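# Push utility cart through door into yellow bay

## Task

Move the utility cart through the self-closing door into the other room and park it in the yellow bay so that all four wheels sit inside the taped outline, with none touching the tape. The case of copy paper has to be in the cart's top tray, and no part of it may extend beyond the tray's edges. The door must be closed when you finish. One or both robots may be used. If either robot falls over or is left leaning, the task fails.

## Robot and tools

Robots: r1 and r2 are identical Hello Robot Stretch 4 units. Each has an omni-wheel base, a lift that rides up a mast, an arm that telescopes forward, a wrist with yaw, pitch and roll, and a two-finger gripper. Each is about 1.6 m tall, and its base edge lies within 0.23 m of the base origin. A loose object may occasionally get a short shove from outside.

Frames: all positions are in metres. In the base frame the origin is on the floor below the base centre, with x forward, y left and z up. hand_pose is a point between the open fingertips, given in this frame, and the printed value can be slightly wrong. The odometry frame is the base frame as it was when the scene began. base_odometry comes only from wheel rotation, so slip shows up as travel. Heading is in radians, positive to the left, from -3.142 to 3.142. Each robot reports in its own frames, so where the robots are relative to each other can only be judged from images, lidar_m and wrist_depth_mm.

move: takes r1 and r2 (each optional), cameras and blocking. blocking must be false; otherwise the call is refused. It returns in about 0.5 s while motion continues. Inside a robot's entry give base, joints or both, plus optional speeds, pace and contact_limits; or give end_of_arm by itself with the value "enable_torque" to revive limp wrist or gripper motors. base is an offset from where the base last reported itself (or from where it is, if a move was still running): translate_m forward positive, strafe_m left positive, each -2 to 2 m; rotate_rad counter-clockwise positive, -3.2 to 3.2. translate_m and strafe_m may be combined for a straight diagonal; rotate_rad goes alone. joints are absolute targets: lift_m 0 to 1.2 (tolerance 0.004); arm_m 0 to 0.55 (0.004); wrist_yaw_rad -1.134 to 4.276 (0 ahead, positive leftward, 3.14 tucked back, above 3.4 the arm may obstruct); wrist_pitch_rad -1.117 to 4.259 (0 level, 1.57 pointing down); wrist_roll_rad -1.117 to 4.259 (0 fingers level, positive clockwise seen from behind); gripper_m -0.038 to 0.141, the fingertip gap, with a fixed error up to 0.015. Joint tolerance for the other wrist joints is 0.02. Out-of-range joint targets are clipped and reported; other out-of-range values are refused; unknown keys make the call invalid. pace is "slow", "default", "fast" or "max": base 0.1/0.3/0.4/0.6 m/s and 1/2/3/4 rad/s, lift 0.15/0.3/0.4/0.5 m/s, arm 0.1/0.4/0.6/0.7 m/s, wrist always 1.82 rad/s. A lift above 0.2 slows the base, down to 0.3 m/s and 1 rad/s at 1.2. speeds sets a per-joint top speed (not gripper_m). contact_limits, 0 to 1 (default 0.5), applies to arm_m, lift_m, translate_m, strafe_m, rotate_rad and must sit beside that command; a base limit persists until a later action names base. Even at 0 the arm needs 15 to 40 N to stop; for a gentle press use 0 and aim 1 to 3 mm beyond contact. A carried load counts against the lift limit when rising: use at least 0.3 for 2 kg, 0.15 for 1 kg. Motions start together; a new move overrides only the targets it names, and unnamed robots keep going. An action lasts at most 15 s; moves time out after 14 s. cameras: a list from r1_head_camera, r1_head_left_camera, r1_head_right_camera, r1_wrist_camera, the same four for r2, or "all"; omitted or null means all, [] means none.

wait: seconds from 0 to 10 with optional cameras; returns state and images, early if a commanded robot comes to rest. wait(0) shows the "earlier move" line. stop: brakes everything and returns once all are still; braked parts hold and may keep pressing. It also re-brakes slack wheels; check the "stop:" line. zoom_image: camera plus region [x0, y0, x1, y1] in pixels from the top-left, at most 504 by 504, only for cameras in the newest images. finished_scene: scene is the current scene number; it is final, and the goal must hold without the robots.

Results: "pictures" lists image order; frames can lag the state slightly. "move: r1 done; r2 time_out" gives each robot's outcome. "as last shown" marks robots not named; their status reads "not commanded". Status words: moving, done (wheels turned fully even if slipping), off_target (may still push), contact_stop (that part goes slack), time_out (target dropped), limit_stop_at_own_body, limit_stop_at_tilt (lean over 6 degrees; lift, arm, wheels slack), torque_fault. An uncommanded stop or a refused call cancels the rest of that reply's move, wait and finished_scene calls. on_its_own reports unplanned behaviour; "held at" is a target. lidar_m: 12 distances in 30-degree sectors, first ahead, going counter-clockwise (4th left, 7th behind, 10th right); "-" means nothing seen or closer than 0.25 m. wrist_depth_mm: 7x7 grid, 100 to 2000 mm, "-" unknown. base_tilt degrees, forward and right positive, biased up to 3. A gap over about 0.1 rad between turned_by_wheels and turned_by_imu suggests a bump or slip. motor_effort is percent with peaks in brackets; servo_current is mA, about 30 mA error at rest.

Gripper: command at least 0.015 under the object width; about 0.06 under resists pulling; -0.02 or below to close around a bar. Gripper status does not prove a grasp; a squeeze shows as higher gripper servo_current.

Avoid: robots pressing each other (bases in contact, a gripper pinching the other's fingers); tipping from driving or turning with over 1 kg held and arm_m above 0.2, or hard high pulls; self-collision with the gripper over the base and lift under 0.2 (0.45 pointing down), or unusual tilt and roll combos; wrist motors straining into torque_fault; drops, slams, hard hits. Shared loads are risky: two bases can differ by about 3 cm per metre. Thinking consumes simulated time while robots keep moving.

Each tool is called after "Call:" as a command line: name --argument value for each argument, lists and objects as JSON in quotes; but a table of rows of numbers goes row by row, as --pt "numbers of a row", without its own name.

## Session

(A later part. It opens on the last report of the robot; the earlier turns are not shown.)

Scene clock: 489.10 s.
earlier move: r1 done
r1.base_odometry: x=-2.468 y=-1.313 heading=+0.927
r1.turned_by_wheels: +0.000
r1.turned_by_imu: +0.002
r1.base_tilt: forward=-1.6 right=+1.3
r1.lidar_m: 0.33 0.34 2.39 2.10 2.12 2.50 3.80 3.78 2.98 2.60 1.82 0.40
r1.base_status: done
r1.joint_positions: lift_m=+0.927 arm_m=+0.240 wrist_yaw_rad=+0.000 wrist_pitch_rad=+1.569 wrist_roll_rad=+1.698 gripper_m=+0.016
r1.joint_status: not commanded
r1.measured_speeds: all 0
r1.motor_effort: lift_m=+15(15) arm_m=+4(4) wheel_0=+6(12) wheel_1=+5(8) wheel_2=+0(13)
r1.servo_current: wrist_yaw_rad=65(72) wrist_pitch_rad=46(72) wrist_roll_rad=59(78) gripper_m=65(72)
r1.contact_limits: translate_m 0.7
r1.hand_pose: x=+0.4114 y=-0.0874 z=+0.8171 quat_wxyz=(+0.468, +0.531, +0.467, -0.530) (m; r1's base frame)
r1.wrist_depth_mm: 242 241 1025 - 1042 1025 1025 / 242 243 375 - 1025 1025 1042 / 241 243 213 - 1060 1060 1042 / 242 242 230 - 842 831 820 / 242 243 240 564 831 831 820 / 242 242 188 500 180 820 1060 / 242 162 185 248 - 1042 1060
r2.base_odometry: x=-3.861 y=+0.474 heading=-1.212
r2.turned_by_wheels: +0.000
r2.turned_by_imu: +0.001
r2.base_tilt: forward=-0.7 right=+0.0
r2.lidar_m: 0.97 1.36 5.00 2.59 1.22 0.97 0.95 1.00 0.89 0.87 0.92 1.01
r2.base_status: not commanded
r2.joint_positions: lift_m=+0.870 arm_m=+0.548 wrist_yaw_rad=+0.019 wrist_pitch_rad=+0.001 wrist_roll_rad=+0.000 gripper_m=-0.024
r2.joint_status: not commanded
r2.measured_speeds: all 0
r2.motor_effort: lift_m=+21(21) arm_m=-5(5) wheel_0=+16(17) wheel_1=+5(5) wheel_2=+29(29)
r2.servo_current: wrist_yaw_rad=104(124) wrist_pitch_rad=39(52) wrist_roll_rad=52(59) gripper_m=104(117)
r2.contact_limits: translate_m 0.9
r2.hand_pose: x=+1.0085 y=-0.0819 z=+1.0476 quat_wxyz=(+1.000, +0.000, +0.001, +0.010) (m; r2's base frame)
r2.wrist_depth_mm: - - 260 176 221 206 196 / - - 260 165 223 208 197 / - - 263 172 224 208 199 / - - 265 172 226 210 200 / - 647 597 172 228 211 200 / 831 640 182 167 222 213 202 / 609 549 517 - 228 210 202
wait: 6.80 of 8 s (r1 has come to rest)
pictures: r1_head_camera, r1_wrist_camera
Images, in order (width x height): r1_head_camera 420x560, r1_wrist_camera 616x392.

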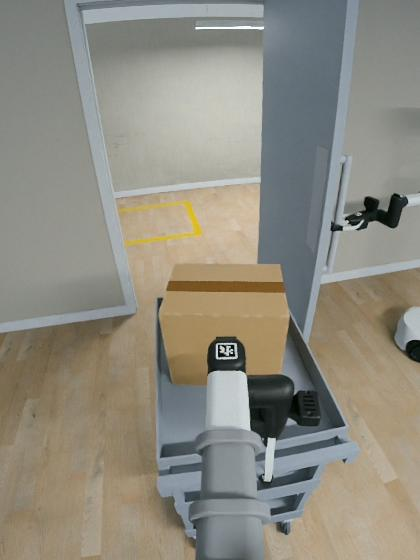

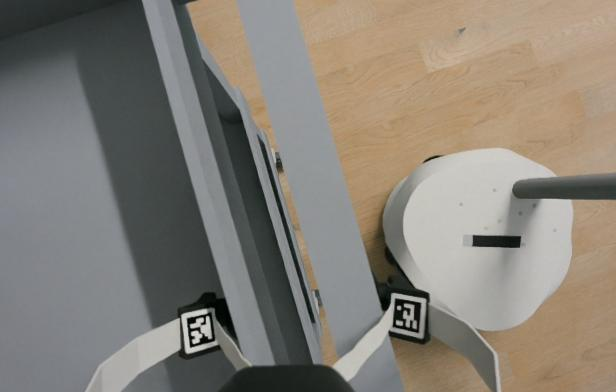

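Call:
move --r1 '{"base":{"rotate_rad":0.2},"pace":"slow"}' --blocking false --cameras '[]'

Call:
wait --seconds 2 --cameras '[]'

Call:
move --r1 '{"base":{"strafe_m":-0.14,"translate_m":0.3},"pace":"slow","contact_limits":{"translate_m":0.6}}' --blocking false --cameras '[]'

Call:
wait --seconds 5 --cameras '["r1_head_camera","r1_wrist_camera","r1_head_right_camera"]'

Scene clock: 508.60 s.
move: r1 moving
r1.base_odometry: x=-2.468 y=-1.313 heading=+1.049
r1.turned_by_wheels: +0.122
r1.turned_by_imu: +0.121
r1.base_tilt: forward=-1.6 right=+1.3
r1.lidar_m: 0.37 0.37 2.26 2.10 2.12 2.71 3.83 3.86 2.81 2.63 1.69 0.39
r1.base_status: rotate_rad moving
r1.joint_positions: lift_m=+0.927 arm_m=+0.240 wrist_yaw_rad=+0.000 wrist_pitch_rad=+1.569 wrist_roll_rad=+1.698 gripper_m=+0.016
r1.joint_status: not commanded
r1.measured_speeds: translate_m=+0.000 strafe_m=+0.002 rotate_rad=+0.425 lift_m=+0.000 arm_m=+0.000 wrist_yaw_rad=+0.000 wrist_pitch_rad=+0.000 wrist_roll_rad=+0.000
r1.motor_effort: lift_m=+15(15) arm_m=+5(5) wheel_0=-13(13) wheel_1=-6(6) wheel_2=-9(12)
r1.servo_current: wrist_yaw_rad=52(72) wrist_pitch_rad=39(46) wrist_roll_rad=52(65) gripper_m=72(72)
r1.hand_pose: x=+0.4114 y=-0.0874 z=+0.8171 quat_wxyz=(+0.468, +0.531, +0.467, -0.530) (m; r1's base frame)
r1.wrist_depth_mm: 243 244 225 - 1042 1042 1042 / 242 243 244 1042 1042 1042 1060 / 243 244 224 1025 1042 1025 1060 / 242 242 244 1025 820 842 831 / 242 244 245 1042 820 831 831 / 242 243 185 1042 180 820 1060 / 242 160 244 492 - 1042 1042
r2: as last shown
r2.turned_by_imu: +0.000
r2.lidar_m: 0.97 1.42 4.99 2.62 1.21 0.97 0.95 1.02 0.90 0.86 0.95 1.00
r2.motor_effort: lift_m=+21(21) arm_m=-5(5) wheel_0=+16(17) wheel_1=+4(4) wheel_2=+29(29)
r2.servo_current: wrist_yaw_rad=111(117) wrist_pitch_rad=39(46) wrist_roll_rad=39(52) gripper_m=104(111)
r2.contact_limits: translate_m 0.9
r2.wrist_depth_mm: - - 259 176 221 207 196 / - - 260 165 223 208 198 / - - 264 172 224 208 198 / - 960 266 172 226 209 200 / - 676 603 172 229 212 201 / 788 661 182 167 222 213 202 / 640 564 521 - 227 209 203
pictures: none
No camera images: "cameras" was empty.

Scene clock: 509.30 s.
earlier move: r1 done
r1.base_odometry: x=-2.468 y=-1.313 heading=+1.127
r1.turned_by_wheels: +0.078
r1.turned_by_imu: +0.078
r1.base_tilt: forward=-1.6 right=+1.3
r1.lidar_m: 0.38 0.41 2.22 2.12 2.20 2.92 3.90 3.83 2.74 2.63 1.52 0.40
r1.base_status: done
r1.joint_positions: lift_m=+0.927 arm_m=+0.240 wrist_yaw_rad=+0.000 wrist_pitch_rad=+1.562 wrist_roll_rad=+1.699 gripper_m=+0.016
r1.joint_status: not commanded
r1.measured_speeds: all 0
r1.motor_effort: lift_m=+15(15) arm_m=+2(5) wheel_0=-5(13) wheel_1=-4(6) wheel_2=-2(12)
r1.servo_current: wrist_yaw_rad=46(72) wrist_pitch_rad=46(46) wrist_roll_rad=46(65) gripper_m=72(78)
r1.hand_pose: x=+0.4136 y=-0.0874 z=+0.8171 quat_wxyz=(+0.469, +0.534, +0.465, -0.529) (m; r1's base frame)
r1.wrist_depth_mm: 247 247 246 1008 1025 1025 1025 / 247 246 245 1042 1025 1025 1008 / 247 246 246 809 1025 1025 1042 / 247 247 245 809 820 809 820 / 246 246 246 831 820 831 809 / 247 247 195 809 180 820 1025 / 247 165 245 138 1025 149 1042
r2.base_odometry: x=-3.861 y=+0.474 heading=-1.212
r2.turned_by_wheels: +0.000
r2.turned_by_imu: +0.000
r2.base_tilt: forward=-0.6 right=+0.1
r2.lidar_m: 0.96 1.45 4.98 2.59 1.21 0.97 0.94 1.02 0.88 0.87 0.96 0.99
r2.base_status: not commanded
r2.joint_positions: lift_m=+0.870 arm_m=+0.548 wrist_yaw_rad=+0.019 wrist_pitch_rad=+0.001 wrist_roll_rad=+0.000 gripper_m=-0.024
r2.joint_status: not commanded
r2.measured_speeds: all 0
r2.on_its_own: wrist_yaw_rad is at rest, and its servo_current (111 mA) is outside its rest range (0 to 104 mA)
r2.motor_effort: lift_m=+21(21) arm_m=-5(5) wheel_0=+17(17) wheel_1=+4(5) wheel_2=+28(29)
r2.servo_current: wrist_yaw_rad=111(117) wrist_pitch_rad=39(46) wrist_roll_rad=52(52) gripper_m=111(111)
r2.contact_limits: translate_m 0.9
r2.hand_pose: x=+1.0085 y=-0.0819 z=+1.0476 quat_wxyz=(+1.000, +0.000, +0.001, +0.010) (m; r2's base frame)
r2.wrist_depth_mm: - - 260 176 222 206 196 / - - 262 164 224 208 197 / - - 264 172 225 209 198 / - 960 266 173 227 210 200 / - 699 609 172 228 211 201 / 768 676 182 167 222 212 202 / 741 580 535 - 228 209 203
wait: 0.70 of 2 s (r1 has come to rest)
pictures: none
No camera images: "cameras" was empty.

Scene clock: 509.80 s.
move: r1 moving
r1.base_odometry: x=-2.457 y=-1.304 heading=+1.127
r1.turned_by_wheels: +0.000
r1.turned_by_imu: +0.000
r1.base_tilt: forward=-1.6 right=+1.3
r1.lidar_m: 0.38 0.41 2.22 2.09 2.19 2.93 3.92 3.78 2.77 2.60 1.49 0.39
r1.base_status: translate_m moving; strafe_m moving
r1.joint_positions: lift_m=+0.927 arm_m=+0.240 wrist_yaw_rad=+0.000 wrist_pitch_rad=+1.563 wrist_roll_rad=+1.699 gripper_m=+0.016
r1.joint_status: not commanded
r1.measured_speeds: translate_m=+0.048 strafe_m=-0.022 rotate_rad=+0.002 lift_m=+0.000 arm_m=+0.000 wrist_yaw_rad=+0.000 wrist_pitch_rad=+0.018 wrist_roll_rad=+0.000
r1.motor_effort: lift_m=+15(15) arm_m=+0(2) wheel_0=+7(7) wheel_1=+2(3) wheel_2=-5(7)
r1.servo_current: wrist_yaw_rad=46(59) wrist_pitch_rad=39(52) wrist_roll_rad=46(59) gripper_m=72(72)
r1.contact_limits: translate_m 0.6
r1.hand_pose: x=+0.4132 y=-0.0874 z=+0.8171 quat_wxyz=(+0.469, +0.533, +0.465, -0.529) (m; r1's base frame)
r1.wrist_depth_mm: 244 244 243 1025 1042 1025 1042 / 242 244 244 1042 1042 1060 1042 / 243 243 244 1042 1042 1042 1042 / 244 244 245 1008 820 820 831 / 244 244 244 1042 831 831 820 / 243 244 185 842 182 831 1042 / 244 171 244 133 1042 1042 1025
r2.base_odometry: x=-3.861 y=+0.474 heading=-1.212
r2.turned_by_wheels: +0.000
r2.turned_by_imu: +0.000
r2.base_tilt: forward=-0.6 right=+0.0
r2.lidar_m: 0.95 1.42 5.01 2.63 1.25 0.94 0.94 1.00 0.89 0.88 0.94 1.01
r2.base_status: not commanded
r2.joint_positions: lift_m=+0.870 arm_m=+0.548 wrist_yaw_rad=+0.019 wrist_pitch_rad=+0.001 wrist_roll_rad=+0.000 gripper_m=-0.024
r2.joint_status: not commanded
r2.measured_speeds: all 0
r2.motor_effort: lift_m=+21(21) arm_m=-5(5) wheel_0=+16(17) wheel_1=+4(4) wheel_2=+29(29)
r2.servo_current: wrist_yaw_rad=111(117) wrist_pitch_rad=39(46) wrist_roll_rad=33(65) gripper_m=104(111)
r2.contact_limits: translate_m 0.9
r2.hand_pose: x=+1.0085 y=-0.0819 z=+1.0476 quat_wxyz=(+1.000, +0.000, +0.001, +0.010) (m; r2's base frame)
r2.wrist_depth_mm: - - 260 176 221 206 197 / - - 260 165 223 208 197 / - - 265 172 225 208 198 / - 946 266 172 226 210 200 / - 699 603 172 228 211 201 / 798 683 182 167 221 213 202 / 741 585 535 - 228 209 202
pictures: none
No camera images: "cameras" was empty.

Scene clock: 513.80 s.
earlier move: r1 done
r1.base_odometry: x=-2.213 y=-1.102 heading=+1.127
r1.turned_by_wheels: +0.000
r1.turned_by_imu: +0.001
r1.base_tilt: forward=-1.6 right=+1.2
r1.lidar_m: 0.35 0.35 2.36 2.25 2.33 3.12 4.22 3.61 2.59 2.48 1.05 0.39
r1.base_status: done
r1.joint_positions: lift_m=+0.927 arm_m=+0.240 wrist_yaw_rad=-0.001 wrist_pitch_rad=+1.566 wrist_roll_rad=+1.699 gripper_m=+0.016
r1.joint_status: not commanded
r1.measured_speeds: all 0
r1.motor_effort: lift_m=+15(15) arm_m=+4(4) wheel_0=+8(13) wheel_1=+3(7) wheel_2=-1(12)
r1.servo_current: wrist_yaw_rad=59(65) wrist_pitch_rad=52(65) wrist_roll_rad=52(65) gripper_m=65(78)
r1.contact_limits: translate_m 0.6
r1.hand_pose: x=+0.4122 y=-0.0874 z=+0.8171 quat_wxyz=(+0.468, +0.533, +0.465, -0.530) (m; r1's base frame)
r1.wrist_depth_mm: 244 243 1008 - 1025 1042 1025 / 243 242 229 - 1042 1060 1042 / 243 243 232 - 1042 1025 1025 / 243 244 243 - 831 831 820 / 244 244 243 - 831 809 831 / 245 243 188 500 180 831 1042 / 244 162 245 233 - 1042 1042
r2.base_odometry: x=-3.861 y=+0.474 heading=-1.212
r2.turned_by_wheels: +0.000
r2.turned_by_imu: +0.001
r2.base_tilt: forward=-0.6 right=+0.1
r2.lidar_m: 0.94 1.54 4.98 2.61 1.23 0.94 0.95 1.03 0.89 0.88 0.97 0.98
r2.base_status: not commanded
r2.joint_positions: lift_m=+0.870 arm_m=+0.548 wrist_yaw_rad=+0.019 wrist_pitch_rad=+0.001 wrist_roll_rad=+0.000 gripper_m=-0.024
r2.joint_status: not commanded
r2.measured_speeds: all 0
r2.motor_effort: lift_m=+21(21) arm_m=-5(5) wheel_0=+16(17) wheel_1=+4(5) wheel_2=+29(29)
r2.servo_current: wrist_yaw_rad=104(124) wrist_pitch_rad=39(46) wrist_roll_rad=52(65) gripper_m=111(117)
r2.contact_limits: translate_m 0.9
r2.hand_pose: x=+1.0085 y=-0.0819 z=+1.0476 quat_wxyz=(+1.000, +0.000, +0.001, +0.010) (m; r2's base frame)
r2.wrist_depth_mm: - - 259 176 221 206 196 / - - 260 165 224 208 197 / 866 - 263 172 225 208 199 / - - 265 172 227 210 200 / - - 267 172 228 211 201 / - - 182 167 221 213 202 / - 508 500 - 229 210 203
wait: 4.00 of 5 s (r1 has come to rest)
pictures: r1_head_camera, r1_head_right_camera, r1_wrist_camera
Images, in order (width x height): r1_head_camera 420x560, r1_head_right_camera 420x672, r1_wrist_camera 616x392.

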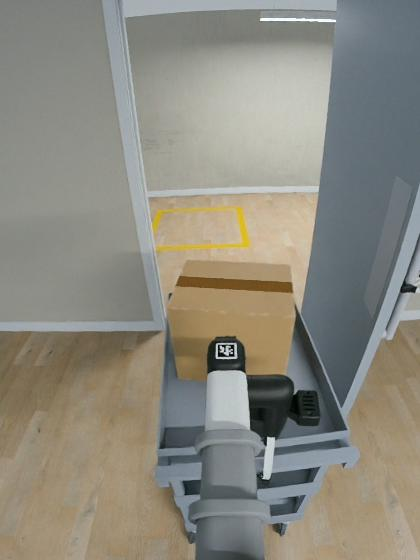

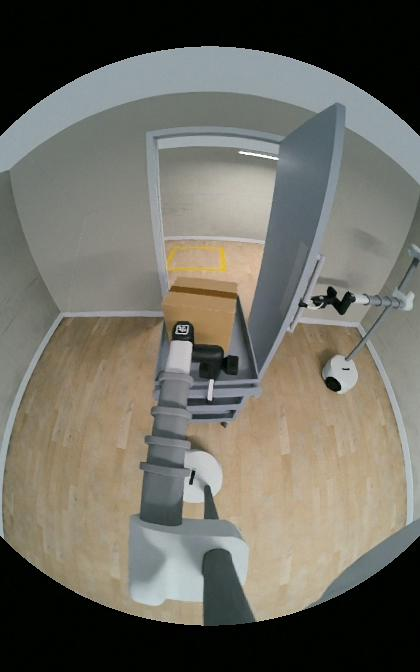

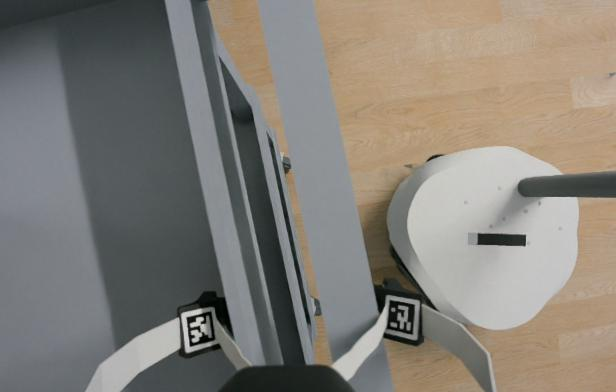

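Call:
move --r1 '{"base":{"strafe_m":0.1,"translate_m":0.3},"pace":"slow","contact_limits":{"translate_m":0.6}}' --blocking false --cameras '[]'

Call:
wait --seconds 5 --cameras '["r1_head_camera","r1_head_right_camera","r1_wrist_camera"]'

Scene clock: 525.97 s.
move: r1 moving
r1.base_odometry: x=-2.211 y=-1.089 heading=+1.128
r1.turned_by_wheels: +0.000
r1.turned_by_imu: +0.000
r1.base_tilt: forward=-1.6 right=+1.3
r1.lidar_m: 0.34 0.35 2.35 2.24 2.32 3.14 - 3.61 2.61 2.48 1.06 0.41
r1.base_status: translate_m moving; strafe_m moving
r1.joint_positions: lift_m=+0.927 arm_m=+0.240 wrist_yaw_rad=-0.001 wrist_pitch_rad=+1.567 wrist_roll_rad=+1.699 gripper_m=+0.016
r1.joint_status: not commanded
r1.measured_speeds: translate_m=+0.049 strafe_m=+0.016 rotate_rad=-0.005 lift_m=+0.000 arm_m=+0.000 wrist_yaw_rad=+0.000 wrist_pitch_rad=+0.009 wrist_roll_rad=-0.003
r1.motor_effort: lift_m=+15(15) arm_m=+4(4) wheel_0=+6(11) wheel_1=+8(9) wheel_2=-9(9)
r1.servo_current: wrist_yaw_rad=72(72) wrist_pitch_rad=39(46) wrist_roll_rad=52(78) gripper_m=65(72)
r1.contact_limits: translate_m 0.6
r1.hand_pose: x=+0.4118 y=-0.0874 z=+0.8171 quat_wxyz=(+0.468, +0.532, +0.466, -0.530) (m; r1's base frame)
r1.wrist_depth_mm: 241 242 1025 - 1042 1042 1060 / 240 242 226 - 1042 1042 1060 / 241 241 237 - 1025 1042 1042 / 242 241 237 1025 831 820 831 / 242 242 242 1042 820 831 820 / 240 242 187 554 179 820 1042 / 241 169 241 496 - 1042 1025
r2: as last shown
r2.turned_by_imu: +0.000
r2.base_tilt: forward=-0.6 right=+0.0
r2.lidar_m: 0.94 1.53 5.01 2.61 1.23 0.95 0.94 1.03 0.90 0.84 0.96 1.01
r2.motor_effort: lift_m=+21(21) arm_m=-5(5) wheel_0=+17(17) wheel_1=+4(4) wheel_2=+29(29)
r2.servo_current: wrist_yaw_rad=111(117) wrist_pitch_rad=33(46) wrist_roll_rad=52(52) gripper_m=111(111)
r2.contact_limits: translate_m 0.9
r2.wrist_depth_mm: - - 259 175 221 206 196 / - - 260 165 223 208 198 / 866 878 262 173 224 208 199 / - - 265 172 226 210 200 / - - 266 172 228 211 200 / - - 182 167 221 212 203 / - 512 496 - 228 209 203
pictures: none
No camera images: "cameras" was empty.

Scene clock: 529.87 s.
earlier move: r1 done
r1.base_odometry: x=-2.174 y=-0.789 heading=+1.127
r1.turned_by_wheels: +0.000
r1.turned_by_imu: -0.001
r1.base_tilt: forward=-1.6 right=+1.3
r1.lidar_m: 0.35 0.39 2.00 2.15 2.25 3.02 - 3.76 2.70 1.56 0.67 0.40
r1.base_status: done
r1.joint_positions: lift_m=+0.927 arm_m=+0.240 wrist_yaw_rad=-0.001 wrist_pitch_rad=+1.567 wrist_roll_rad=+1.699 gripper_m=+0.016
r1.joint_status: not commanded
r1.measured_speeds: all 0
r1.motor_effort: lift_m=+15(15) arm_m=+4(4) wheel_0=+1(11) wheel_1=+3(9) wheel_2=-4(12)
r1.servo_current: wrist_yaw_rad=59(78) wrist_pitch_rad=39(52) wrist_roll_rad=46(78) gripper_m=65(78)
r1.contact_limits: translate_m 0.6
r1.hand_pose: x=+0.4120 y=-0.0874 z=+0.8171 quat_wxyz=(+0.468, +0.532, +0.466, -0.530) (m; r1's base frame)
r1.wrist_depth_mm: 243 243 244 1042 1042 1060 1042 / 244 244 226 - 1025 1042 1042 / 244 244 243 854 1042 1060 1042 / 244 244 244 - 820 831 820 / 244 244 244 1060 831 820 842 / 242 244 186 1042 183 831 1042 / 243 170 243 496 1025 1042 1042
r2.base_odometry: x=-3.861 y=+0.474 heading=-1.212
r2.turned_by_wheels: +0.000
r2.turned_by_imu: +0.001
r2.base_tilt: forward=-0.6 right=+0.1
r2.lidar_m: 0.92 1.56 5.00 2.60 1.23 0.94 0.92 1.01 0.90 0.87 0.94 0.98
r2.base_status: not commanded
r2.joint_positions: lift_m=+0.870 arm_m=+0.548 wrist_yaw_rad=+0.019 wrist_pitch_rad=+0.001 wrist_roll_rad=+0.000 gripper_m=-0.024
r2.joint_status: not commanded
r2.measured_speeds: all 0
r2.on_its_own: wrist_yaw_rad is at rest, and its servo_current (111 mA) is outside its rest range (0 to 104 mA)
r2.motor_effort: lift_m=+21(21) arm_m=-5(5) wheel_0=+17(17) wheel_1=+4(5) wheel_2=+28(29)
r2.servo_current: wrist_yaw_rad=111(124) wrist_pitch_rad=46(46) wrist_roll_rad=39(59) gripper_m=104(117)
r2.contact_limits: translate_m 0.9
r2.hand_pose: x=+1.0085 y=-0.0819 z=+1.0476 quat_wxyz=(+1.000, +0.000, +0.001, +0.010) (m; r2's base frame)
r2.wrist_depth_mm: - 820 255 175 222 206 196 / - - 262 165 224 208 198 / - 878 263 173 224 208 198 / - - 266 172 226 210 200 / - - - 172 228 211 200 / - 842 182 167 222 213 202 / - - - - 228 208 204
wait: 3.90 of 5 s (r1 has come to rest)
pictures: r1_head_camera, r1_head_right_camera, r1_wrist_camera
Images, in order (width x height): r1_head_camera 420x560, r1_head_right_camera 420x672, r1_wrist_camera 616x392.

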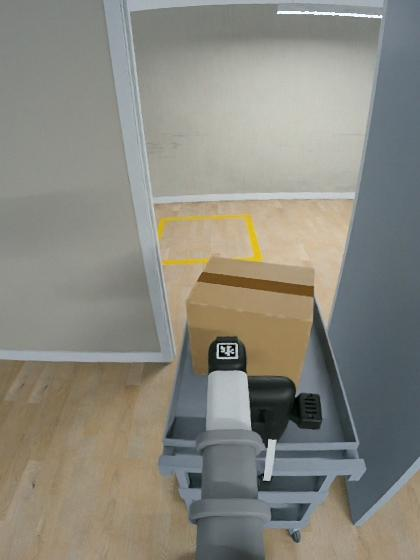

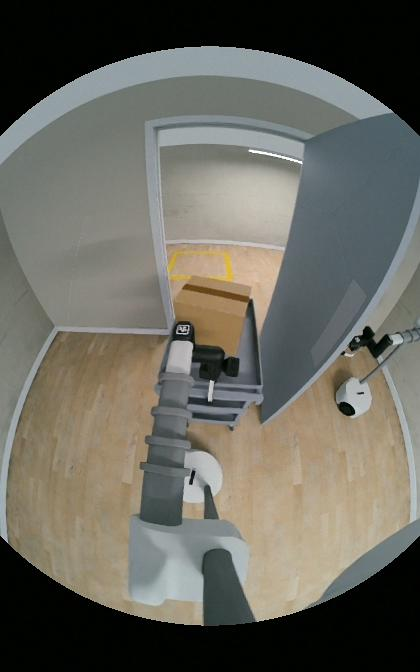

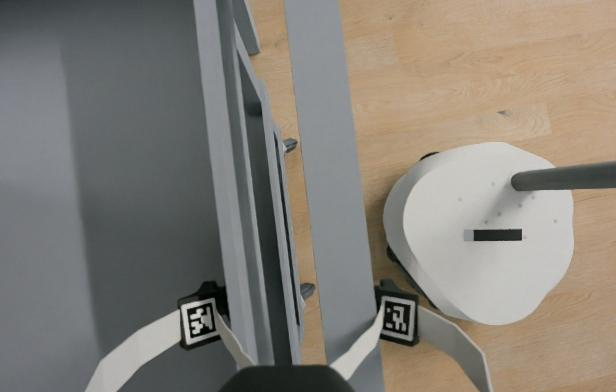

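Call:
move --r1 '{"base":{"strafe_m":-0.07,"translate_m":0.5},"pace":"slow","contact_limits":{"translate_m":0.6}}' --blocking false --cameras '[]'

Call:
wait --seconds 7 --cameras '["r1_head_camera","r1_head_right_camera","r1_wrist_camera"]'

Scene clock: 541.10 s.
move: r1 moving
r1.base_odometry: x=-2.167 y=-0.778 heading=+1.128
r1.turned_by_wheels: +0.000
r1.turned_by_imu: +0.000
r1.base_tilt: forward=-1.6 right=+1.3
r1.lidar_m: 0.34 0.39 1.98 2.14 2.23 3.02 - 3.76 2.69 1.59 0.66 0.40
r1.base_status: translate_m moving; strafe_m moving
r1.joint_positions: lift_m=+0.927 arm_m=+0.240 wrist_yaw_rad=-0.001 wrist_pitch_rad=+1.568 wrist_roll_rad=+1.699 gripper_m=+0.016
r1.joint_status: not commanded
r1.measured_speeds: translate_m=+0.048 strafe_m=-0.007 rotate_rad=+0.000 lift_m=+0.000 arm_m=+0.000 wrist_yaw_rad=+0.000 wrist_pitch_rad=+0.002 wrist_roll_rad=+0.000
r1.motor_effort: lift_m=+15(15) arm_m=+4(4) wheel_0=+8(8) wheel_1=+5(7) wheel_2=-9(10)
r1.servo_current: wrist_yaw_rad=52(59) wrist_pitch_rad=39(52) wrist_roll_rad=33(52) gripper_m=65(72)
r1.contact_limits: translate_m 0.6
r1.hand_pose: x=+0.4116 y=-0.0874 z=+0.8171 quat_wxyz=(+0.467, +0.532, +0.466, -0.530) (m; r1's base frame)
r1.wrist_depth_mm: 241 241 242 1025 1042 1042 1060 / 241 242 219 1042 1025 1025 1042 / 240 241 242 1025 1042 1042 1042 / 241 243 243 1008 820 820 831 / 241 243 243 1042 820 831 842 / 240 241 186 1025 178 831 1042 / 240 159 243 521 183 1025 1042
r2.base_odometry: x=-3.861 y=+0.474 heading=-1.212
r2.turned_by_wheels: +0.000
r2.turned_by_imu: +0.000
r2.base_tilt: forward=-0.6 right=+0.0
r2.lidar_m: 0.94 1.55 4.99 2.60 1.25 0.96 0.95 1.01 0.89 0.86 0.96 1.01
r2.base_status: not commanded
r2.joint_positions: lift_m=+0.870 arm_m=+0.548 wrist_yaw_rad=+0.019 wrist_pitch_rad=+0.001 wrist_roll_rad=+0.000 gripper_m=-0.024
r2.joint_status: not commanded
r2.measured_speeds: all 0
r2.motor_effort: lift_m=+21(21) arm_m=-5(5) wheel_0=+17(17) wheel_1=+4(5) wheel_2=+29(29)
r2.servo_current: wrist_yaw_rad=111(117) wrist_pitch_rad=39(39) wrist_roll_rad=39(52) gripper_m=117(117)
r2.contact_limits: translate_m 0.9
r2.hand_pose: x=+1.0085 y=-0.0819 z=+1.0476 quat_wxyz=(+1.000, +0.000, +0.001, +0.010) (m; r2's base frame)
r2.wrist_depth_mm: - 820 256 176 220 206 197 / - - 262 165 224 208 198 / - 878 263 172 225 209 198 / - - 266 172 227 209 200 / - - - 172 228 211 200 / - 831 182 167 222 213 202 / - - - - 228 209 203
pictures: none
No camera images: "cameras" was empty.

Scene clock: 546.93 s.
earlier move: r1 done
r1.base_odometry: x=-1.897 y=-0.367 heading=+1.128
r1.turned_by_wheels: +0.000
r1.turned_by_imu: +0.002
r1.base_tilt: forward=-1.6 right=+1.3
r1.lidar_m: 0.34 0.34 1.33 2.24 2.32 3.15 - 3.62 2.61 0.43 0.49 0.41
r1.base_status: done
r1.joint_positions: lift_m=+0.927 arm_m=+0.240 wrist_yaw_rad=-0.001 wrist_pitch_rad=+1.567 wrist_roll_rad=+1.699 gripper_m=+0.016
r1.joint_status: not commanded
r1.measured_speeds: all 0
r1.motor_effort: lift_m=+15(15) arm_m=+4(4) wheel_0=+7(14) wheel_1=+5(7) wheel_2=-1(10)
r1.servo_current: wrist_yaw_rad=46(72) wrist_pitch_rad=39(59) wrist_roll_rad=46(72) gripper_m=65(78)
r1.contact_limits: translate_m 0.6
r1.hand_pose: x=+0.4120 y=-0.0874 z=+0.8171 quat_wxyz=(+0.468, +0.532, +0.466, -0.530) (m; r1's base frame)
r1.wrist_depth_mm: 242 243 216 - - 1042 1025 / 242 241 226 - 1060 1060 1042 / 241 242 238 - 1042 1025 1060 / 243 243 243 - 831 831 831 / 243 243 244 809 831 820 831 / 243 243 189 544 180 831 1042 / 244 171 244 260 - 1060 1025
r2.base_odometry: x=-3.861 y=+0.474 heading=-1.212
r2.turned_by_wheels: +0.000
r2.turned_by_imu: +0.001
r2.base_tilt: forward=-0.6 right=+0.1
r2.lidar_m: 0.93 4.11 5.03 2.62 1.20 0.96 0.93 1.02 0.87 0.86 0.95 0.99
r2.base_status: not commanded
r2.joint_positions: lift_m=+0.870 arm_m=+0.548 wrist_yaw_rad=+0.019 wrist_pitch_rad=+0.001 wrist_roll_rad=+0.000 gripper_m=-0.024
r2.joint_status: not commanded
r2.measured_speeds: all 0
r2.on_its_own: wrist_yaw_rad is at rest, and its servo_current (111 mA) is outside its rest range (0 to 104 mA)
r2.motor_effort: lift_m=+21(21) arm_m=-4(5) wheel_0=+16(17) wheel_1=+4(5) wheel_2=+28(29)
r2.servo_current: wrist_yaw_rad=111(124) wrist_pitch_rad=33(46) wrist_roll_rad=39(59) gripper_m=104(117)
r2.contact_limits: translate_m 0.9
r2.hand_pose: x=+1.0085 y=-0.0819 z=+1.0476 quat_wxyz=(+1.000, +0.000, +0.001, +0.010) (m; r2's base frame)
r2.wrist_depth_mm: - - 259 176 222 206 196 / - - 260 165 224 207 198 / - - 265 173 225 208 198 / - - 265 172 226 210 200 / - - - 172 228 212 202 / - - 182 167 222 212 203 / - - - - 228 208 203
wait: 5.83 of 7 s (r1 has come to rest)
pictures: r1_head_camera, r1_head_right_camera, r1_wrist_camera
Images, in order (width x height): r1_head_camera 420x560, r1_head_right_camera 420x672, r1_wrist_camera 616x392.

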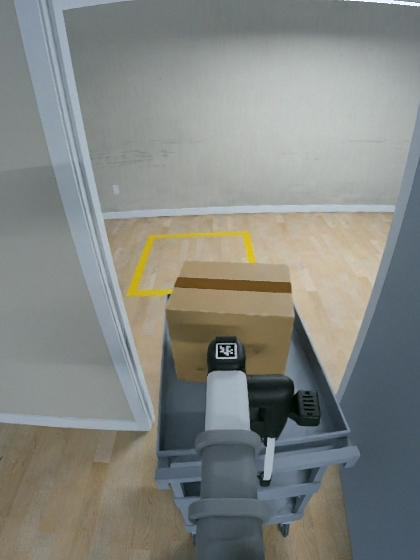

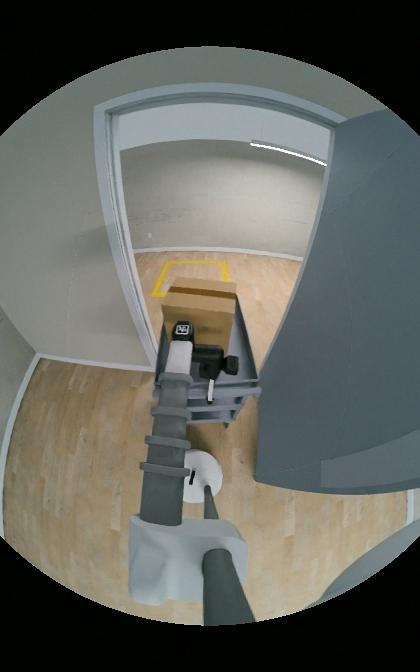

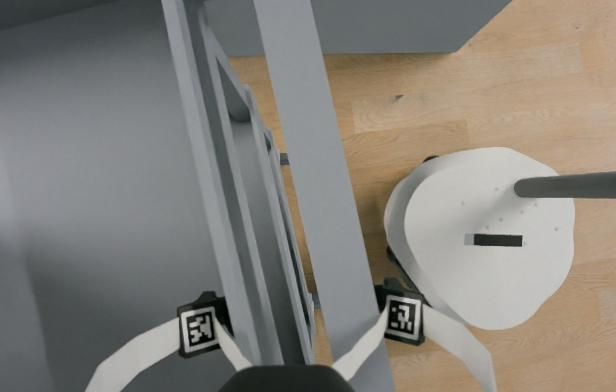

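Call:
move --r1 '{"base":{"rotate_rad":0.15},"pace":"slow"}' --blocking false --cameras '[]'

Call:
wait --seconds 2 --cameras '[]'

Call:
move --r1 '{"base":{"strafe_m":-0.13,"translate_m":0.02},"pace":"slow","contact_limits":{"translate_m":0.6}}' --blocking false --cameras '[]'

Call:
wait --seconds 3 --cameras '[]'

Call:
move --r1 '{"base":{"rotate_rad":0.15},"pace":"slow"}' --blocking false --cameras '[]'

Call:
wait --seconds 2 --cameras '["r1_head_camera","r1_head_right_camera","r1_wrist_camera"]'

Scene clock: 574.13 s.
move: r1 moving
r1.base_odometry: x=-1.897 y=-0.367 heading=+1.240
r1.turned_by_wheels: +0.112
r1.turned_by_imu: +0.112
r1.base_tilt: forward=-1.6 right=+1.3
r1.lidar_m: 0.36 0.38 1.46 2.24 2.40 3.52 - 3.26 2.60 0.44 0.53 0.39
r1.base_status: rotate_rad moving
r1.joint_positions: lift_m=+0.927 arm_m=+0.240 wrist_yaw_rad=-0.001 wrist_pitch_rad=+1.567 wrist_roll_rad=+1.699 gripper_m=+0.016
r1.joint_status: not commanded
r1.measured_speeds: translate_m=+0.000 strafe_m=+0.001 rotate_rad=+0.297 lift_m=+0.000 arm_m=+0.000 wrist_yaw_rad=+0.000 wrist_pitch_rad=+0.000 wrist_roll_rad=+0.000
r1.motor_effort: lift_m=+15(15) arm_m=+4(4) wheel_0=-7(11) wheel_1=-1(7) wheel_2=-6(12)
r1.servo_current: wrist_yaw_rad=52(59) wrist_pitch_rad=46(46) wrist_roll_rad=52(65) gripper_m=65(72)
r1.hand_pose: x=+0.4119 y=-0.0874 z=+0.8171 quat_wxyz=(+0.468, +0.532, +0.466, -0.530) (m; r1's base frame)
r1.wrist_depth_mm: 243 246 230 - - 1042 1042 / 243 244 245 1008 1042 1008 1042 / 243 245 244 820 1060 1042 1042 / 244 243 245 1042 831 831 831 / 244 245 245 1042 820 831 831 / 243 243 184 1025 182 809 1042 / 244 160 245 263 1025 1025 1042
r2.base_odometry: x=-3.861 y=+0.474 heading=-1.212
r2.turned_by_wheels: +0.000
r2.turned_by_imu: +0.000
r2.base_tilt: forward=-0.6 right=+0.0
r2.lidar_m: 0.94 4.10 5.00 2.61 1.22 0.97 0.93 1.04 0.90 0.86 0.96 1.01
r2.base_status: not commanded
r2.joint_positions: lift_m=+0.870 arm_m=+0.548 wrist_yaw_rad=+0.019 wrist_pitch_rad=+0.001 wrist_roll_rad=+0.000 gripper_m=-0.024
r2.joint_status: not commanded
r2.measured_speeds: all 0
r2.motor_effort: lift_m=+21(21) arm_m=-4(5) wheel_0=+16(17) wheel_1=+4(5) wheel_2=+29(29)
r2.servo_current: wrist_yaw_rad=117(117) wrist_pitch_rad=39(46) wrist_roll_rad=46(59) gripper_m=111(111)
r2.contact_limits: translate_m 0.9
r2.hand_pose: x=+1.0085 y=-0.0819 z=+1.0476 quat_wxyz=(+1.000, +0.000, +0.001, +0.010) (m; r2's base frame)
r2.wrist_depth_mm: - - 260 175 222 206 196 / - - 260 165 224 208 197 / - - 264 172 224 209 198 / - - 265 172 226 211 200 / - - - 172 228 211 201 / - - 182 167 221 212 202 / - - - - 228 209 202
pictures: none
No camera images: "cameras" was empty.

Scene clock: 574.70 s.
earlier move: r1 done
r1.base_odometry: x=-1.897 y=-0.367 heading=+1.277
r1.turned_by_wheels: +0.037
r1.turned_by_imu: +0.037
r1.base_tilt: forward=-1.6 right=+1.3
r1.lidar_m: 0.36 0.39 1.54 2.24 2.45 3.73 - 3.15 0.49 0.43 0.50 0.37
r1.base_status: done
r1.joint_positions: lift_m=+0.927 arm_m=+0.240 wrist_yaw_rad=-0.001 wrist_pitch_rad=+1.563 wrist_roll_rad=+1.699 gripper_m=+0.016
r1.joint_status: not commanded
r1.measured_speeds: all 0
r1.motor_effort: lift_m=+15(15) arm_m=+4(4) wheel_0=-7(11) wheel_1=-3(7) wheel_2=-3(12)
r1.servo_current: wrist_yaw_rad=59(59) wrist_pitch_rad=46(46) wrist_roll_rad=59(65) gripper_m=65(72)
r1.hand_pose: x=+0.4130 y=-0.0874 z=+0.8171 quat_wxyz=(+0.469, +0.533, +0.465, -0.529) (m; r1's base frame)
r1.wrist_depth_mm: 246 246 246 - - 1042 1025 / 246 247 245 1042 1025 1042 1042 / 246 245 245 1025 1008 1060 1042 / 247 247 246 842 820 831 820 / 247 246 246 809 820 809 820 / 246 247 188 1042 183 831 1025 / 246 246 245 135 1042 1025 1042
r2.base_odometry: x=-3.861 y=+0.474 heading=-1.212
r2.turned_by_wheels: +0.000
r2.turned_by_imu: +0.000
r2.base_tilt: forward=-0.7 right=+0.0
r2.lidar_m: 0.95 4.12 5.01 2.61 1.22 0.94 0.94 1.02 0.90 0.88 0.95 0.99
r2.base_status: not commanded
r2.joint_positions: lift_m=+0.870 arm_m=+0.548 wrist_yaw_rad=+0.019 wrist_pitch_rad=+0.001 wrist_roll_rad=+0.000 gripper_m=-0.024
r2.joint_status: not commanded
r2.measured_speeds: all 0
r2.on_its_own: wrist_yaw_rad is at rest, and its servo_current (111 mA) is outside its rest range (0 to 104 mA)
r2.motor_effort: lift_m=+21(21) arm_m=-5(5) wheel_0=+17(17) wheel_1=+4(5) wheel_2=+29(29)
r2.servo_current: wrist_yaw_rad=111(117) wrist_pitch_rad=33(46) wrist_roll_rad=39(59) gripper_m=111(117)
r2.contact_limits: translate_m 0.9
r2.hand_pose: x=+1.0085 y=-0.0819 z=+1.0476 quat_wxyz=(+1.000, +0.000, +0.001, +0.010) (m; r2's base frame)
r2.wrist_depth_mm: - - 259 176 221 206 196 / - - 262 165 224 207 198 / - - 262 172 224 208 198 / - - 265 172 226 211 200 / - - - 172 229 211 201 / - - 182 167 221 212 202 / - - - - 228 210 202
wait: 0.57 of 2 s (r1 has come to rest)
pictures: none
No camera images: "cameras" was empty.

Scene clock: 575.20 s.
move: r1 moving
r1.base_odometry: x=-1.884 y=-0.369 heading=+1.278
r1.turned_by_wheels: +0.001
r1.turned_by_imu: +0.001
r1.base_tilt: forward=-1.6 right=+1.2
r1.lidar_m: 0.38 0.41 1.54 2.25 2.44 3.74 - 3.15 0.46 0.43 0.52 0.40
r1.base_status: translate_m moving; strafe_m moving
r1.joint_positions: lift_m=+0.927 arm_m=+0.240 wrist_yaw_rad=-0.001 wrist_pitch_rad=+1.563 wrist_roll_rad=+1.699 gripper_m=+0.016
r1.joint_status: not commanded
r1.measured_speeds: translate_m=+0.009 strafe_m=-0.051 rotate_rad=+0.000 lift_m=+0.000 arm_m=+0.000 wrist_yaw_rad=+0.000 wrist_pitch_rad=+0.000 wrist_roll_rad=+0.000
r1.motor_effort: lift_m=+15(15) arm_m=+4(4) wheel_0=+11(11) wheel_1=-5(6) wheel_2=+0(4)
r1.servo_current: wrist_yaw_rad=46(65) wrist_pitch_rad=39(46) wrist_roll_rad=46(59) gripper_m=65(65)
r1.contact_limits: translate_m 0.6
r1.hand_pose: x=+0.4130 y=-0.0874 z=+0.8171 quat_wxyz=(+0.469, +0.533, +0.465, -0.529) (m; r1's base frame)
r1.wrist_depth_mm: 245 245 244 - - 1025 1025 / 246 245 246 1042 1025 1025 1025 / 244 245 245 1042 1025 842 1025 / 246 245 246 854 831 809 831 / 247 247 246 820 820 831 831 / 246 245 187 - 182 809 1025 / 247 162 246 134 1042 1042 1025
r2.base_odometry: x=-3.861 y=+0.474 heading=-1.212
r2.turned_by_wheels: +0.000
r2.turned_by_imu: +0.000
r2.base_tilt: forward=-0.6 right=+0.0
r2.lidar_m: 0.93 4.10 5.02 2.62 1.22 0.97 0.93 1.03 0.90 0.86 0.95 1.01
r2.base_status: not commanded
r2.joint_positions: lift_m=+0.870 arm_m=+0.548 wrist_yaw_rad=+0.019 wrist_pitch_rad=+0.001 wrist_roll_rad=+0.000 gripper_m=-0.024
r2.joint_status: not commanded
r2.measured_speeds: all 0
r2.motor_effort: lift_m=+21(21) arm_m=-5(5) wheel_0=+16(17) wheel_1=+4(5) wheel_2=+29(29)
r2.servo_current: wrist_yaw_rad=111(117) wrist_pitch_rad=39(39) wrist_roll_rad=46(52) gripper_m=111(111)
r2.contact_limits: translate_m 0.9
r2.hand_pose: x=+1.0085 y=-0.0819 z=+1.0476 quat_wxyz=(+1.000, +0.000, +0.001, +0.010) (m; r2's base frame)
r2.wrist_depth_mm: - - 259 176 222 206 196 / - - 262 165 224 207 198 / - - 263 172 225 208 199 / - - 266 172 226 211 200 / - - - 172 228 211 201 / - - 182 167 221 212 202 / - - - - 228 209 204
pictures: none
No camera images: "cameras" was empty.

Scene clock: 577.23 s.
earlier move: r1 done
r1.base_odometry: x=-1.767 y=-0.385 heading=+1.278
r1.turned_by_wheels: +0.000
r1.turned_by_imu: +0.000
r1.base_tilt: forward=-1.5 right=+1.3
r1.lidar_m: 0.36 0.37 1.48 2.34 2.60 3.91 - 3.00 0.33 0.33 0.38 0.40
r1.base_status: done
r1.joint_positions: lift_m=+0.927 arm_m=+0.240 wrist_yaw_rad=+0.001 wrist_pitch_rad=+1.561 wrist_roll_rad=+1.699 gripper_m=+0.016
r1.joint_status: not commanded
r1.measured_speeds: all 0
r1.motor_effort: lift_m=+15(15) arm_m=+0(4) wheel_0=+8(14) wheel_1=-3(7) wheel_2=+4(4)
r1.servo_current: wrist_yaw_rad=52(65) wrist_pitch_rad=46(52) wrist_roll_rad=39(65) gripper_m=65(72)
r1.contact_limits: translate_m 0.6
r1.hand_pose: x=+0.4139 y=-0.0874 z=+0.8171 quat_wxyz=(+0.470, +0.534, +0.465, -0.528) (m; r1's base frame)
r1.wrist_depth_mm: 248 245 196 - - - - / 247 246 230 - 1042 1060 1025 / 247 246 236 - 1025 1025 1025 / 247 246 245 - 891 820 820 / 248 247 246 - 820 809 820 / 247 245 191 - 180 809 1042 / 247 165 246 245 1042 1042 1042
r2.base_odometry: x=-3.861 y=+0.474 heading=-1.212
r2.turned_by_wheels: +0.000
r2.turned_by_imu: +0.000
r2.base_tilt: forward=-0.7 right=+0.0
r2.lidar_m: 0.95 4.08 4.99 2.61 1.25 0.96 0.95 1.03 0.89 0.87 0.97 1.00
r2.base_status: not commanded
r2.joint_positions: lift_m=+0.870 arm_m=+0.548 wrist_yaw_rad=+0.019 wrist_pitch_rad=+0.001 wrist_roll_rad=+0.000 gripper_m=-0.024
r2.joint_status: not commanded
r2.measured_speeds: all 0
r2.on_its_own: wrist_yaw_rad is at rest, and its servo_current (117 mA) is outside its rest range (0 to 104 mA)
r2.motor_effort: lift_m=+21(21) arm_m=-4(5) wheel_0=+17(17) wheel_1=+5(5) wheel_2=+29(29)
r2.servo_current: wrist_yaw_rad=117(117) wrist_pitch_rad=46(46) wrist_roll_rad=59(65) gripper_m=111(117)
r2.contact_limits: translate_m 0.9
r2.hand_pose: x=+1.0085 y=-0.0819 z=+1.0476 quat_wxyz=(+1.000, +0.000, +0.001, +0.010) (m; r2's base frame)
r2.wrist_depth_mm: - - 259 176 222 206 196 / - - 262 165 224 208 197 / - - 265 172 226 209 198 / - - 265 172 226 211 200 / - - - 172 228 211 200 / - - 183 167 221 212 202 / - - - - 227 209 203
wait: 2.03 of 3 s (r1 has come to rest)
pictures: none
No camera images: "cameras" was empty.

Scene clock: 577.73 s.
move: r1 moving
r1.base_odometry: x=-1.767 y=-0.385 heading=+1.390
r1.turned_by_wheels: +0.112
r1.turned_by_imu: +0.112
r1.base_tilt: forward=-1.6 right=+1.3
r1.lidar_m: 0.37 0.40 1.73 2.35 2.72 4.62 - 2.85 0.32 0.32 0.40 0.40
r1.base_status: rotate_rad moving
r1.joint_positions: lift_m=+0.927 arm_m=+0.240 wrist_yaw_rad=+0.001 wrist_pitch_rad=+1.562 wrist_roll_rad=+1.699 gripper_m=+0.016
r1.joint_status: not commanded
r1.measured_speeds: translate_m=+0.000 strafe_m=-0.001 rotate_rad=+0.294 lift_m=+0.000 arm_m=+0.000 wrist_yaw_rad=+0.000 wrist_pitch_rad=+0.001 wrist_roll_rad=+0.000
r1.motor_effort: lift_m=+15(15) arm_m=+2(2) wheel_0=-9(12) wheel_1=-3(7) wheel_2=-5(8)
r1.servo_current: wrist_yaw_rad=39(72) wrist_pitch_rad=39(52) wrist_roll_rad=65(65) gripper_m=65(72)
r1.hand_pose: x=+0.4135 y=-0.0874 z=+0.8171 quat_wxyz=(+0.469, +0.533, +0.465, -0.528) (m; r1's base frame)
r1.wrist_depth_mm: 245 245 244 - - - - / 246 245 230 1060 1042 1025 1042 / 244 245 246 1060 1060 1042 1025 / 245 246 245 1042 820 809 831 / 246 245 245 842 820 831 820 / 245 244 185 1060 181 820 1008 / 244 171 246 133 1042 1042 1025
r2.base_odometry: x=-3.861 y=+0.474 heading=-1.212
r2.turned_by_wheels: +0.000
r2.turned_by_imu: +0.000
r2.base_tilt: forward=-0.6 right=+0.0
r2.lidar_m: 0.94 4.12 5.03 2.61 1.22 0.97 0.91 1.03 0.89 0.88 0.95 0.99
r2.base_status: not commanded
r2.joint_positions: lift_m=+0.870 arm_m=+0.548 wrist_yaw_rad=+0.019 wrist_pitch_rad=+0.001 wrist_roll_rad=+0.000 gripper_m=-0.024
r2.joint_status: not commanded
r2.measured_speeds: all 0
r2.motor_effort: lift_m=+21(21) arm_m=-5(5) wheel_0=+16(17) wheel_1=+4(4) wheel_2=+28(29)
r2.servo_current: wrist_yaw_rad=124(124) wrist_pitch_rad=39(46) wrist_roll_rad=39(59) gripper_m=104(111)
r2.contact_limits: translate_m 0.9
r2.hand_pose: x=+1.0085 y=-0.0819 z=+1.0476 quat_wxyz=(+1.000, +0.000, +0.001, +0.010) (m; r2's base frame)
r2.wrist_depth_mm: - - 259 176 221 206 196 / - - 262 165 223 208 198 / - - 265 172 225 209 198 / - - 266 172 226 210 200 / - - - 172 228 211 200 / - - 182 167 221 212 202 / - - - - 228 209 202
pictures: none
No camera images: "cameras" was empty.

Scene clock: 578.30 s.
earlier move: r1 done
r1.base_odometry: x=-1.767 y=-0.385 heading=+1.427
r1.turned_by_wheels: +0.037
r1.turned_by_imu: +0.037
r1.base_tilt: forward=-1.6 right=+1.3
r1.lidar_m: 0.36 0.42 1.85 2.37 2.79 4.92 - 2.87 0.32 0.34 0.43 0.38
r1.base_status: done
r1.joint_positions: lift_m=+0.927 arm_m=+0.240 wrist_yaw_rad=+0.001 wrist_pitch_rad=+1.565 wrist_roll_rad=+1.699 gripper_m=+0.016
r1.joint_status: not commanded
r1.measured_speeds: all 0
r1.motor_effort: lift_m=+15(15) arm_m=+4(4) wheel_0=-6(12) wheel_1=-4(7) wheel_2=-5(8)
r1.servo_current: wrist_yaw_rad=59(72) wrist_pitch_rad=46(52) wrist_roll_rad=52(65) gripper_m=65(72)
r1.hand_pose: x=+0.4127 y=-0.0874 z=+0.8171 quat_wxyz=(+0.469, +0.532, +0.466, -0.529) (m; r1's base frame)
r1.wrist_depth_mm: 243 243 245 - - - - / 243 245 243 1042 - 1025 1078 / 244 244 244 1042 1025 1025 1060 / 243 243 243 1042 831 831 831 / 241 245 243 1025 831 831 831 / 242 242 183 1025 183 831 1042 / 242 169 243 500 1025 1042 1042
r2.base_odometry: x=-3.861 y=+0.474 heading=-1.212
r2.turned_by_wheels: +0.000
r2.turned_by_imu: +0.000
r2.base_tilt: forward=-0.7 right=+0.0
r2.lidar_m: 0.92 4.08 5.01 2.62 1.23 0.96 0.93 1.01 0.87 0.87 0.96 1.01
r2.base_status: not commanded
r2.joint_positions: lift_m=+0.870 arm_m=+0.548 wrist_yaw_rad=+0.019 wrist_pitch_rad=+0.001 wrist_roll_rad=+0.000 gripper_m=-0.024
r2.joint_status: not commanded
r2.measured_speeds: all 0
r2.on_its_own: wrist_yaw_rad is at rest, and its servo_current (111 mA) is outside its rest range (0 to 104 mA)
r2.motor_effort: lift_m=+21(21) arm_m=-5(5) wheel_0=+17(17) wheel_1=+4(5) wheel_2=+29(29)
r2.servo_current: wrist_yaw_rad=111(124) wrist_pitch_rad=39(46) wrist_roll_rad=46(59) gripper_m=111(117)
r2.contact_limits: translate_m 0.9
r2.hand_pose: x=+1.0085 y=-0.0819 z=+1.0476 quat_wxyz=(+1.000, +0.000, +0.001, +0.010) (m; r2's base frame)
r2.wrist_depth_mm: - - 260 176 221 206 196 / - - 262 165 224 208 198 / - - 264 172 225 208 198 / - - 266 172 228 211 200 / - - - 173 227 211 200 / - - 182 167 222 212 202 / - - - - 228 210 203
wait: 0.57 of 2 s (r1 has come to rest)
pictures: r1_head_camera, r1_head_right_camera, r1_wrist_camera
Images, in order (width x height): r1_head_camera 420x560, r1_head_right_camera 420x672, r1_wrist_camera 616x392.

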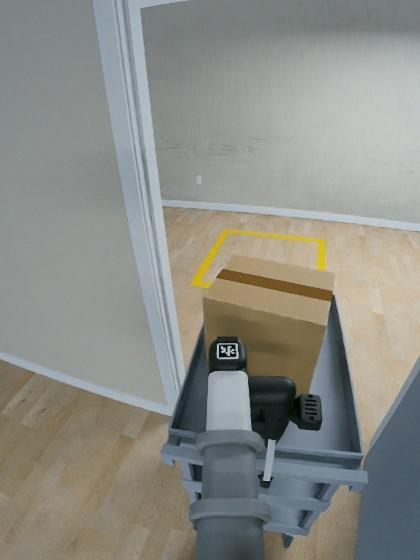

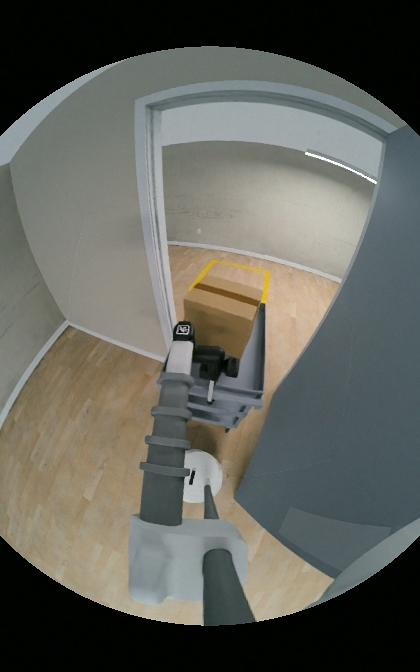

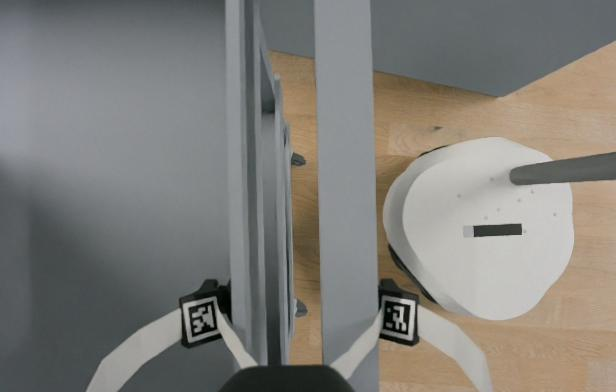

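Call:
move --r1 '{"base":{"translate_m":0.5,"strafe_m":-0.08},"pace":"slow","contact_limits":{"translate_m":0.6}}' --blocking false --cameras '[]'

Call:
wait --seconds 7 --cameras '["r1_head_camera","r1_head_right_camera","r1_wrist_camera"]'

Scene clock: 594.20 s.
move: r1 moving
r1.base_odometry: x=-1.763 y=-0.373 heading=+1.427
r1.turned_by_wheels: +0.000
r1.turned_by_imu: +0.000
r1.base_tilt: forward=-1.6 right=+1.3
r1.lidar_m: 0.35 0.39 1.85 2.38 2.76 4.89 - 2.95 0.32 0.34 0.43 0.37
r1.base_status: translate_m moving; strafe_m moving
r1.joint_positions: lift_m=+0.927 arm_m=+0.240 wrist_yaw_rad=-0.001 wrist_pitch_rad=+1.571 wrist_roll_rad=+1.699 gripper_m=+0.016
r1.joint_status: not commanded
r1.measured_speeds: translate_m=+0.049 strafe_m=-0.008 rotate_rad=+0.000 lift_m=+0.000 arm_m=+0.000 wrist_yaw_rad=-0.005 wrist_pitch_rad=+0.015 wrist_roll_rad=+0.000
r1.motor_effort: lift_m=+15(15) arm_m=+4(4) wheel_0=+3(6) wheel_1=+4(4) wheel_2=-10(13)
r1.servo_current: wrist_yaw_rad=52(52) wrist_pitch_rad=46(59) wrist_roll_rad=46(59) gripper_m=72(72)
r1.contact_limits: translate_m 0.6
r1.hand_pose: x=+0.4107 y=-0.0874 z=+0.8171 quat_wxyz=(+0.467, +0.531, +0.467, -0.531) (m; r1's base frame)
r1.wrist_depth_mm: 239 240 242 - - - - / 239 241 243 1042 - 1042 1042 / 238 241 241 1060 1060 1042 1042 / 239 241 243 1025 842 831 854 / 240 241 241 1025 831 820 1060 / 238 241 190 1025 180 831 1042 / 238 165 241 1060 - 1042 1060
r2.base_odometry: x=-3.861 y=+0.474 heading=-1.212
r2.turned_by_wheels: +0.000
r2.turned_by_imu: +0.000
r2.base_tilt: forward=-0.6 right=+0.1
r2.lidar_m: 0.95 4.12 5.01 2.62 1.24 0.96 0.94 1.00 0.89 0.87 0.96 1.00
r2.base_status: not commanded
r2.joint_positions: lift_m=+0.870 arm_m=+0.548 wrist_yaw_rad=+0.019 wrist_pitch_rad=+0.001 wrist_roll_rad=+0.000 gripper_m=-0.024
r2.joint_status: not commanded
r2.measured_speeds: all 0
r2.motor_effort: lift_m=+21(21) arm_m=-5(5) wheel_0=+16(17) wheel_1=+4(4) wheel_2=+28(29)
r2.servo_current: wrist_yaw_rad=117(124) wrist_pitch_rad=39(46) wrist_roll_rad=46(59) gripper_m=104(111)
r2.contact_limits: translate_m 0.9
r2.hand_pose: x=+1.0085 y=-0.0819 z=+1.0476 quat_wxyz=(+1.000, +0.000, +0.001, +0.010) (m; r2's base frame)
r2.wrist_depth_mm: - - 259 176 221 206 196 / - - 260 165 223 207 198 / - - 264 172 224 209 198 / - - 266 172 226 210 200 / - - - 172 227 211 201 / - - 182 167 221 213 203 / - - - - 228 209 203
pictures: none
No camera images: "cameras" was empty.

Scene clock: 600.03 s.
earlier move: r1 done
r1.base_odometry: x=-1.616 y=+0.098 heading=+1.427
r1.turned_by_wheels: +0.000
r1.turned_by_imu: -0.004
r1.base_tilt: forward=-1.6 right=+1.3
r1.lidar_m: 0.37 0.41 0.82 2.29 2.72 4.75 - 0.49 0.44 0.46 0.56 0.38
r1.base_status: done
r1.joint_positions: lift_m=+0.927 arm_m=+0.240 wrist_yaw_rad=-0.001 wrist_pitch_rad=+1.571 wrist_roll_rad=+1.699 gripper_m=+0.016
r1.joint_status: not commanded
r1.measured_speeds: all 0
r1.motor_effort: lift_m=+15(15) arm_m=+4(4) wheel_0=+1(6) wheel_1=+3(6) wheel_2=-5(13)
r1.servo_current: wrist_yaw_rad=33(78) wrist_pitch_rad=46(65) wrist_roll_rad=59(72) gripper_m=65(78)
r1.contact_limits: translate_m 0.6
r1.hand_pose: x=+0.4108 y=-0.0874 z=+0.8171 quat_wxyz=(+0.467, +0.531, +0.466, -0.531) (m; r1's base frame)
r1.wrist_depth_mm: 242 244 245 1042 - - - / 242 243 244 1042 - 1042 1060 / 243 243 244 1025 - 1025 1042 / 242 243 244 1025 831 820 831 / 241 244 243 1025 820 831 831 / 243 242 187 1008 178 820 1025 / 242 169 244 124 1042 1042 1060
r2.base_odometry: x=-3.861 y=+0.474 heading=-1.212
r2.turned_by_wheels: +0.000
r2.turned_by_imu: +0.001
r2.base_tilt: forward=-0.6 right=+0.0
r2.lidar_m: 0.93 4.11 4.98 2.60 1.24 0.96 0.92 1.03 0.88 0.85 0.96 1.00
r2.base_status: not commanded
r2.joint_positions: lift_m=+0.870 arm_m=+0.548 wrist_yaw_rad=+0.019 wrist_pitch_rad=+0.001 wrist_roll_rad=+0.000 gripper_m=-0.024
r2.joint_status: not commanded
r2.measured_speeds: all 0
r2.on_its_own: wrist_yaw_rad is at rest, and its servo_current (111 mA) is outside its rest range (0 to 104 mA)
r2.motor_effort: lift_m=+21(21) arm_m=-5(5) wheel_0=+16(17) wheel_1=+4(5) wheel_2=+29(29)
r2.servo_current: wrist_yaw_rad=111(124) wrist_pitch_rad=39(46) wrist_roll_rad=46(65) gripper_m=111(117)
r2.contact_limits: translate_m 0.9
r2.hand_pose: x=+1.0085 y=-0.0819 z=+1.0476 quat_wxyz=(+1.000, +0.000, +0.001, +0.010) (m; r2's base frame)
r2.wrist_depth_mm: - - 260 176 222 206 196 / - - 260 165 223 208 198 / - - 263 172 225 208 198 / - - 265 172 226 209 200 / - - - 172 228 211 201 / - - 182 167 222 212 202 / - - - - 228 210 204
wait: 5.83 of 7 s (r1 has come to rest)
pictures: r1_head_camera, r1_head_right_camera, r1_wrist_camera
Images, in order (width x height): r1_head_camera 420x560, r1_head_right_camera 420x672, r1_wrist_camera 616x392.

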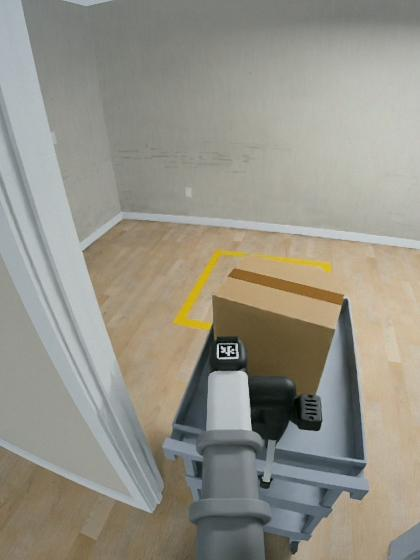

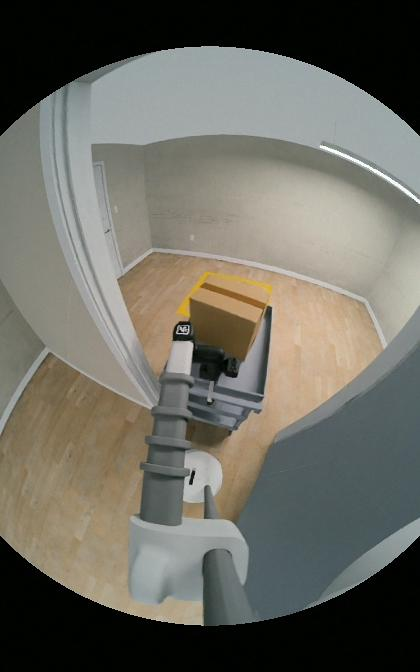

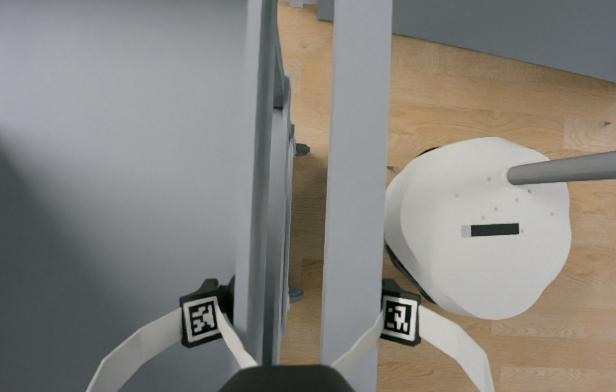

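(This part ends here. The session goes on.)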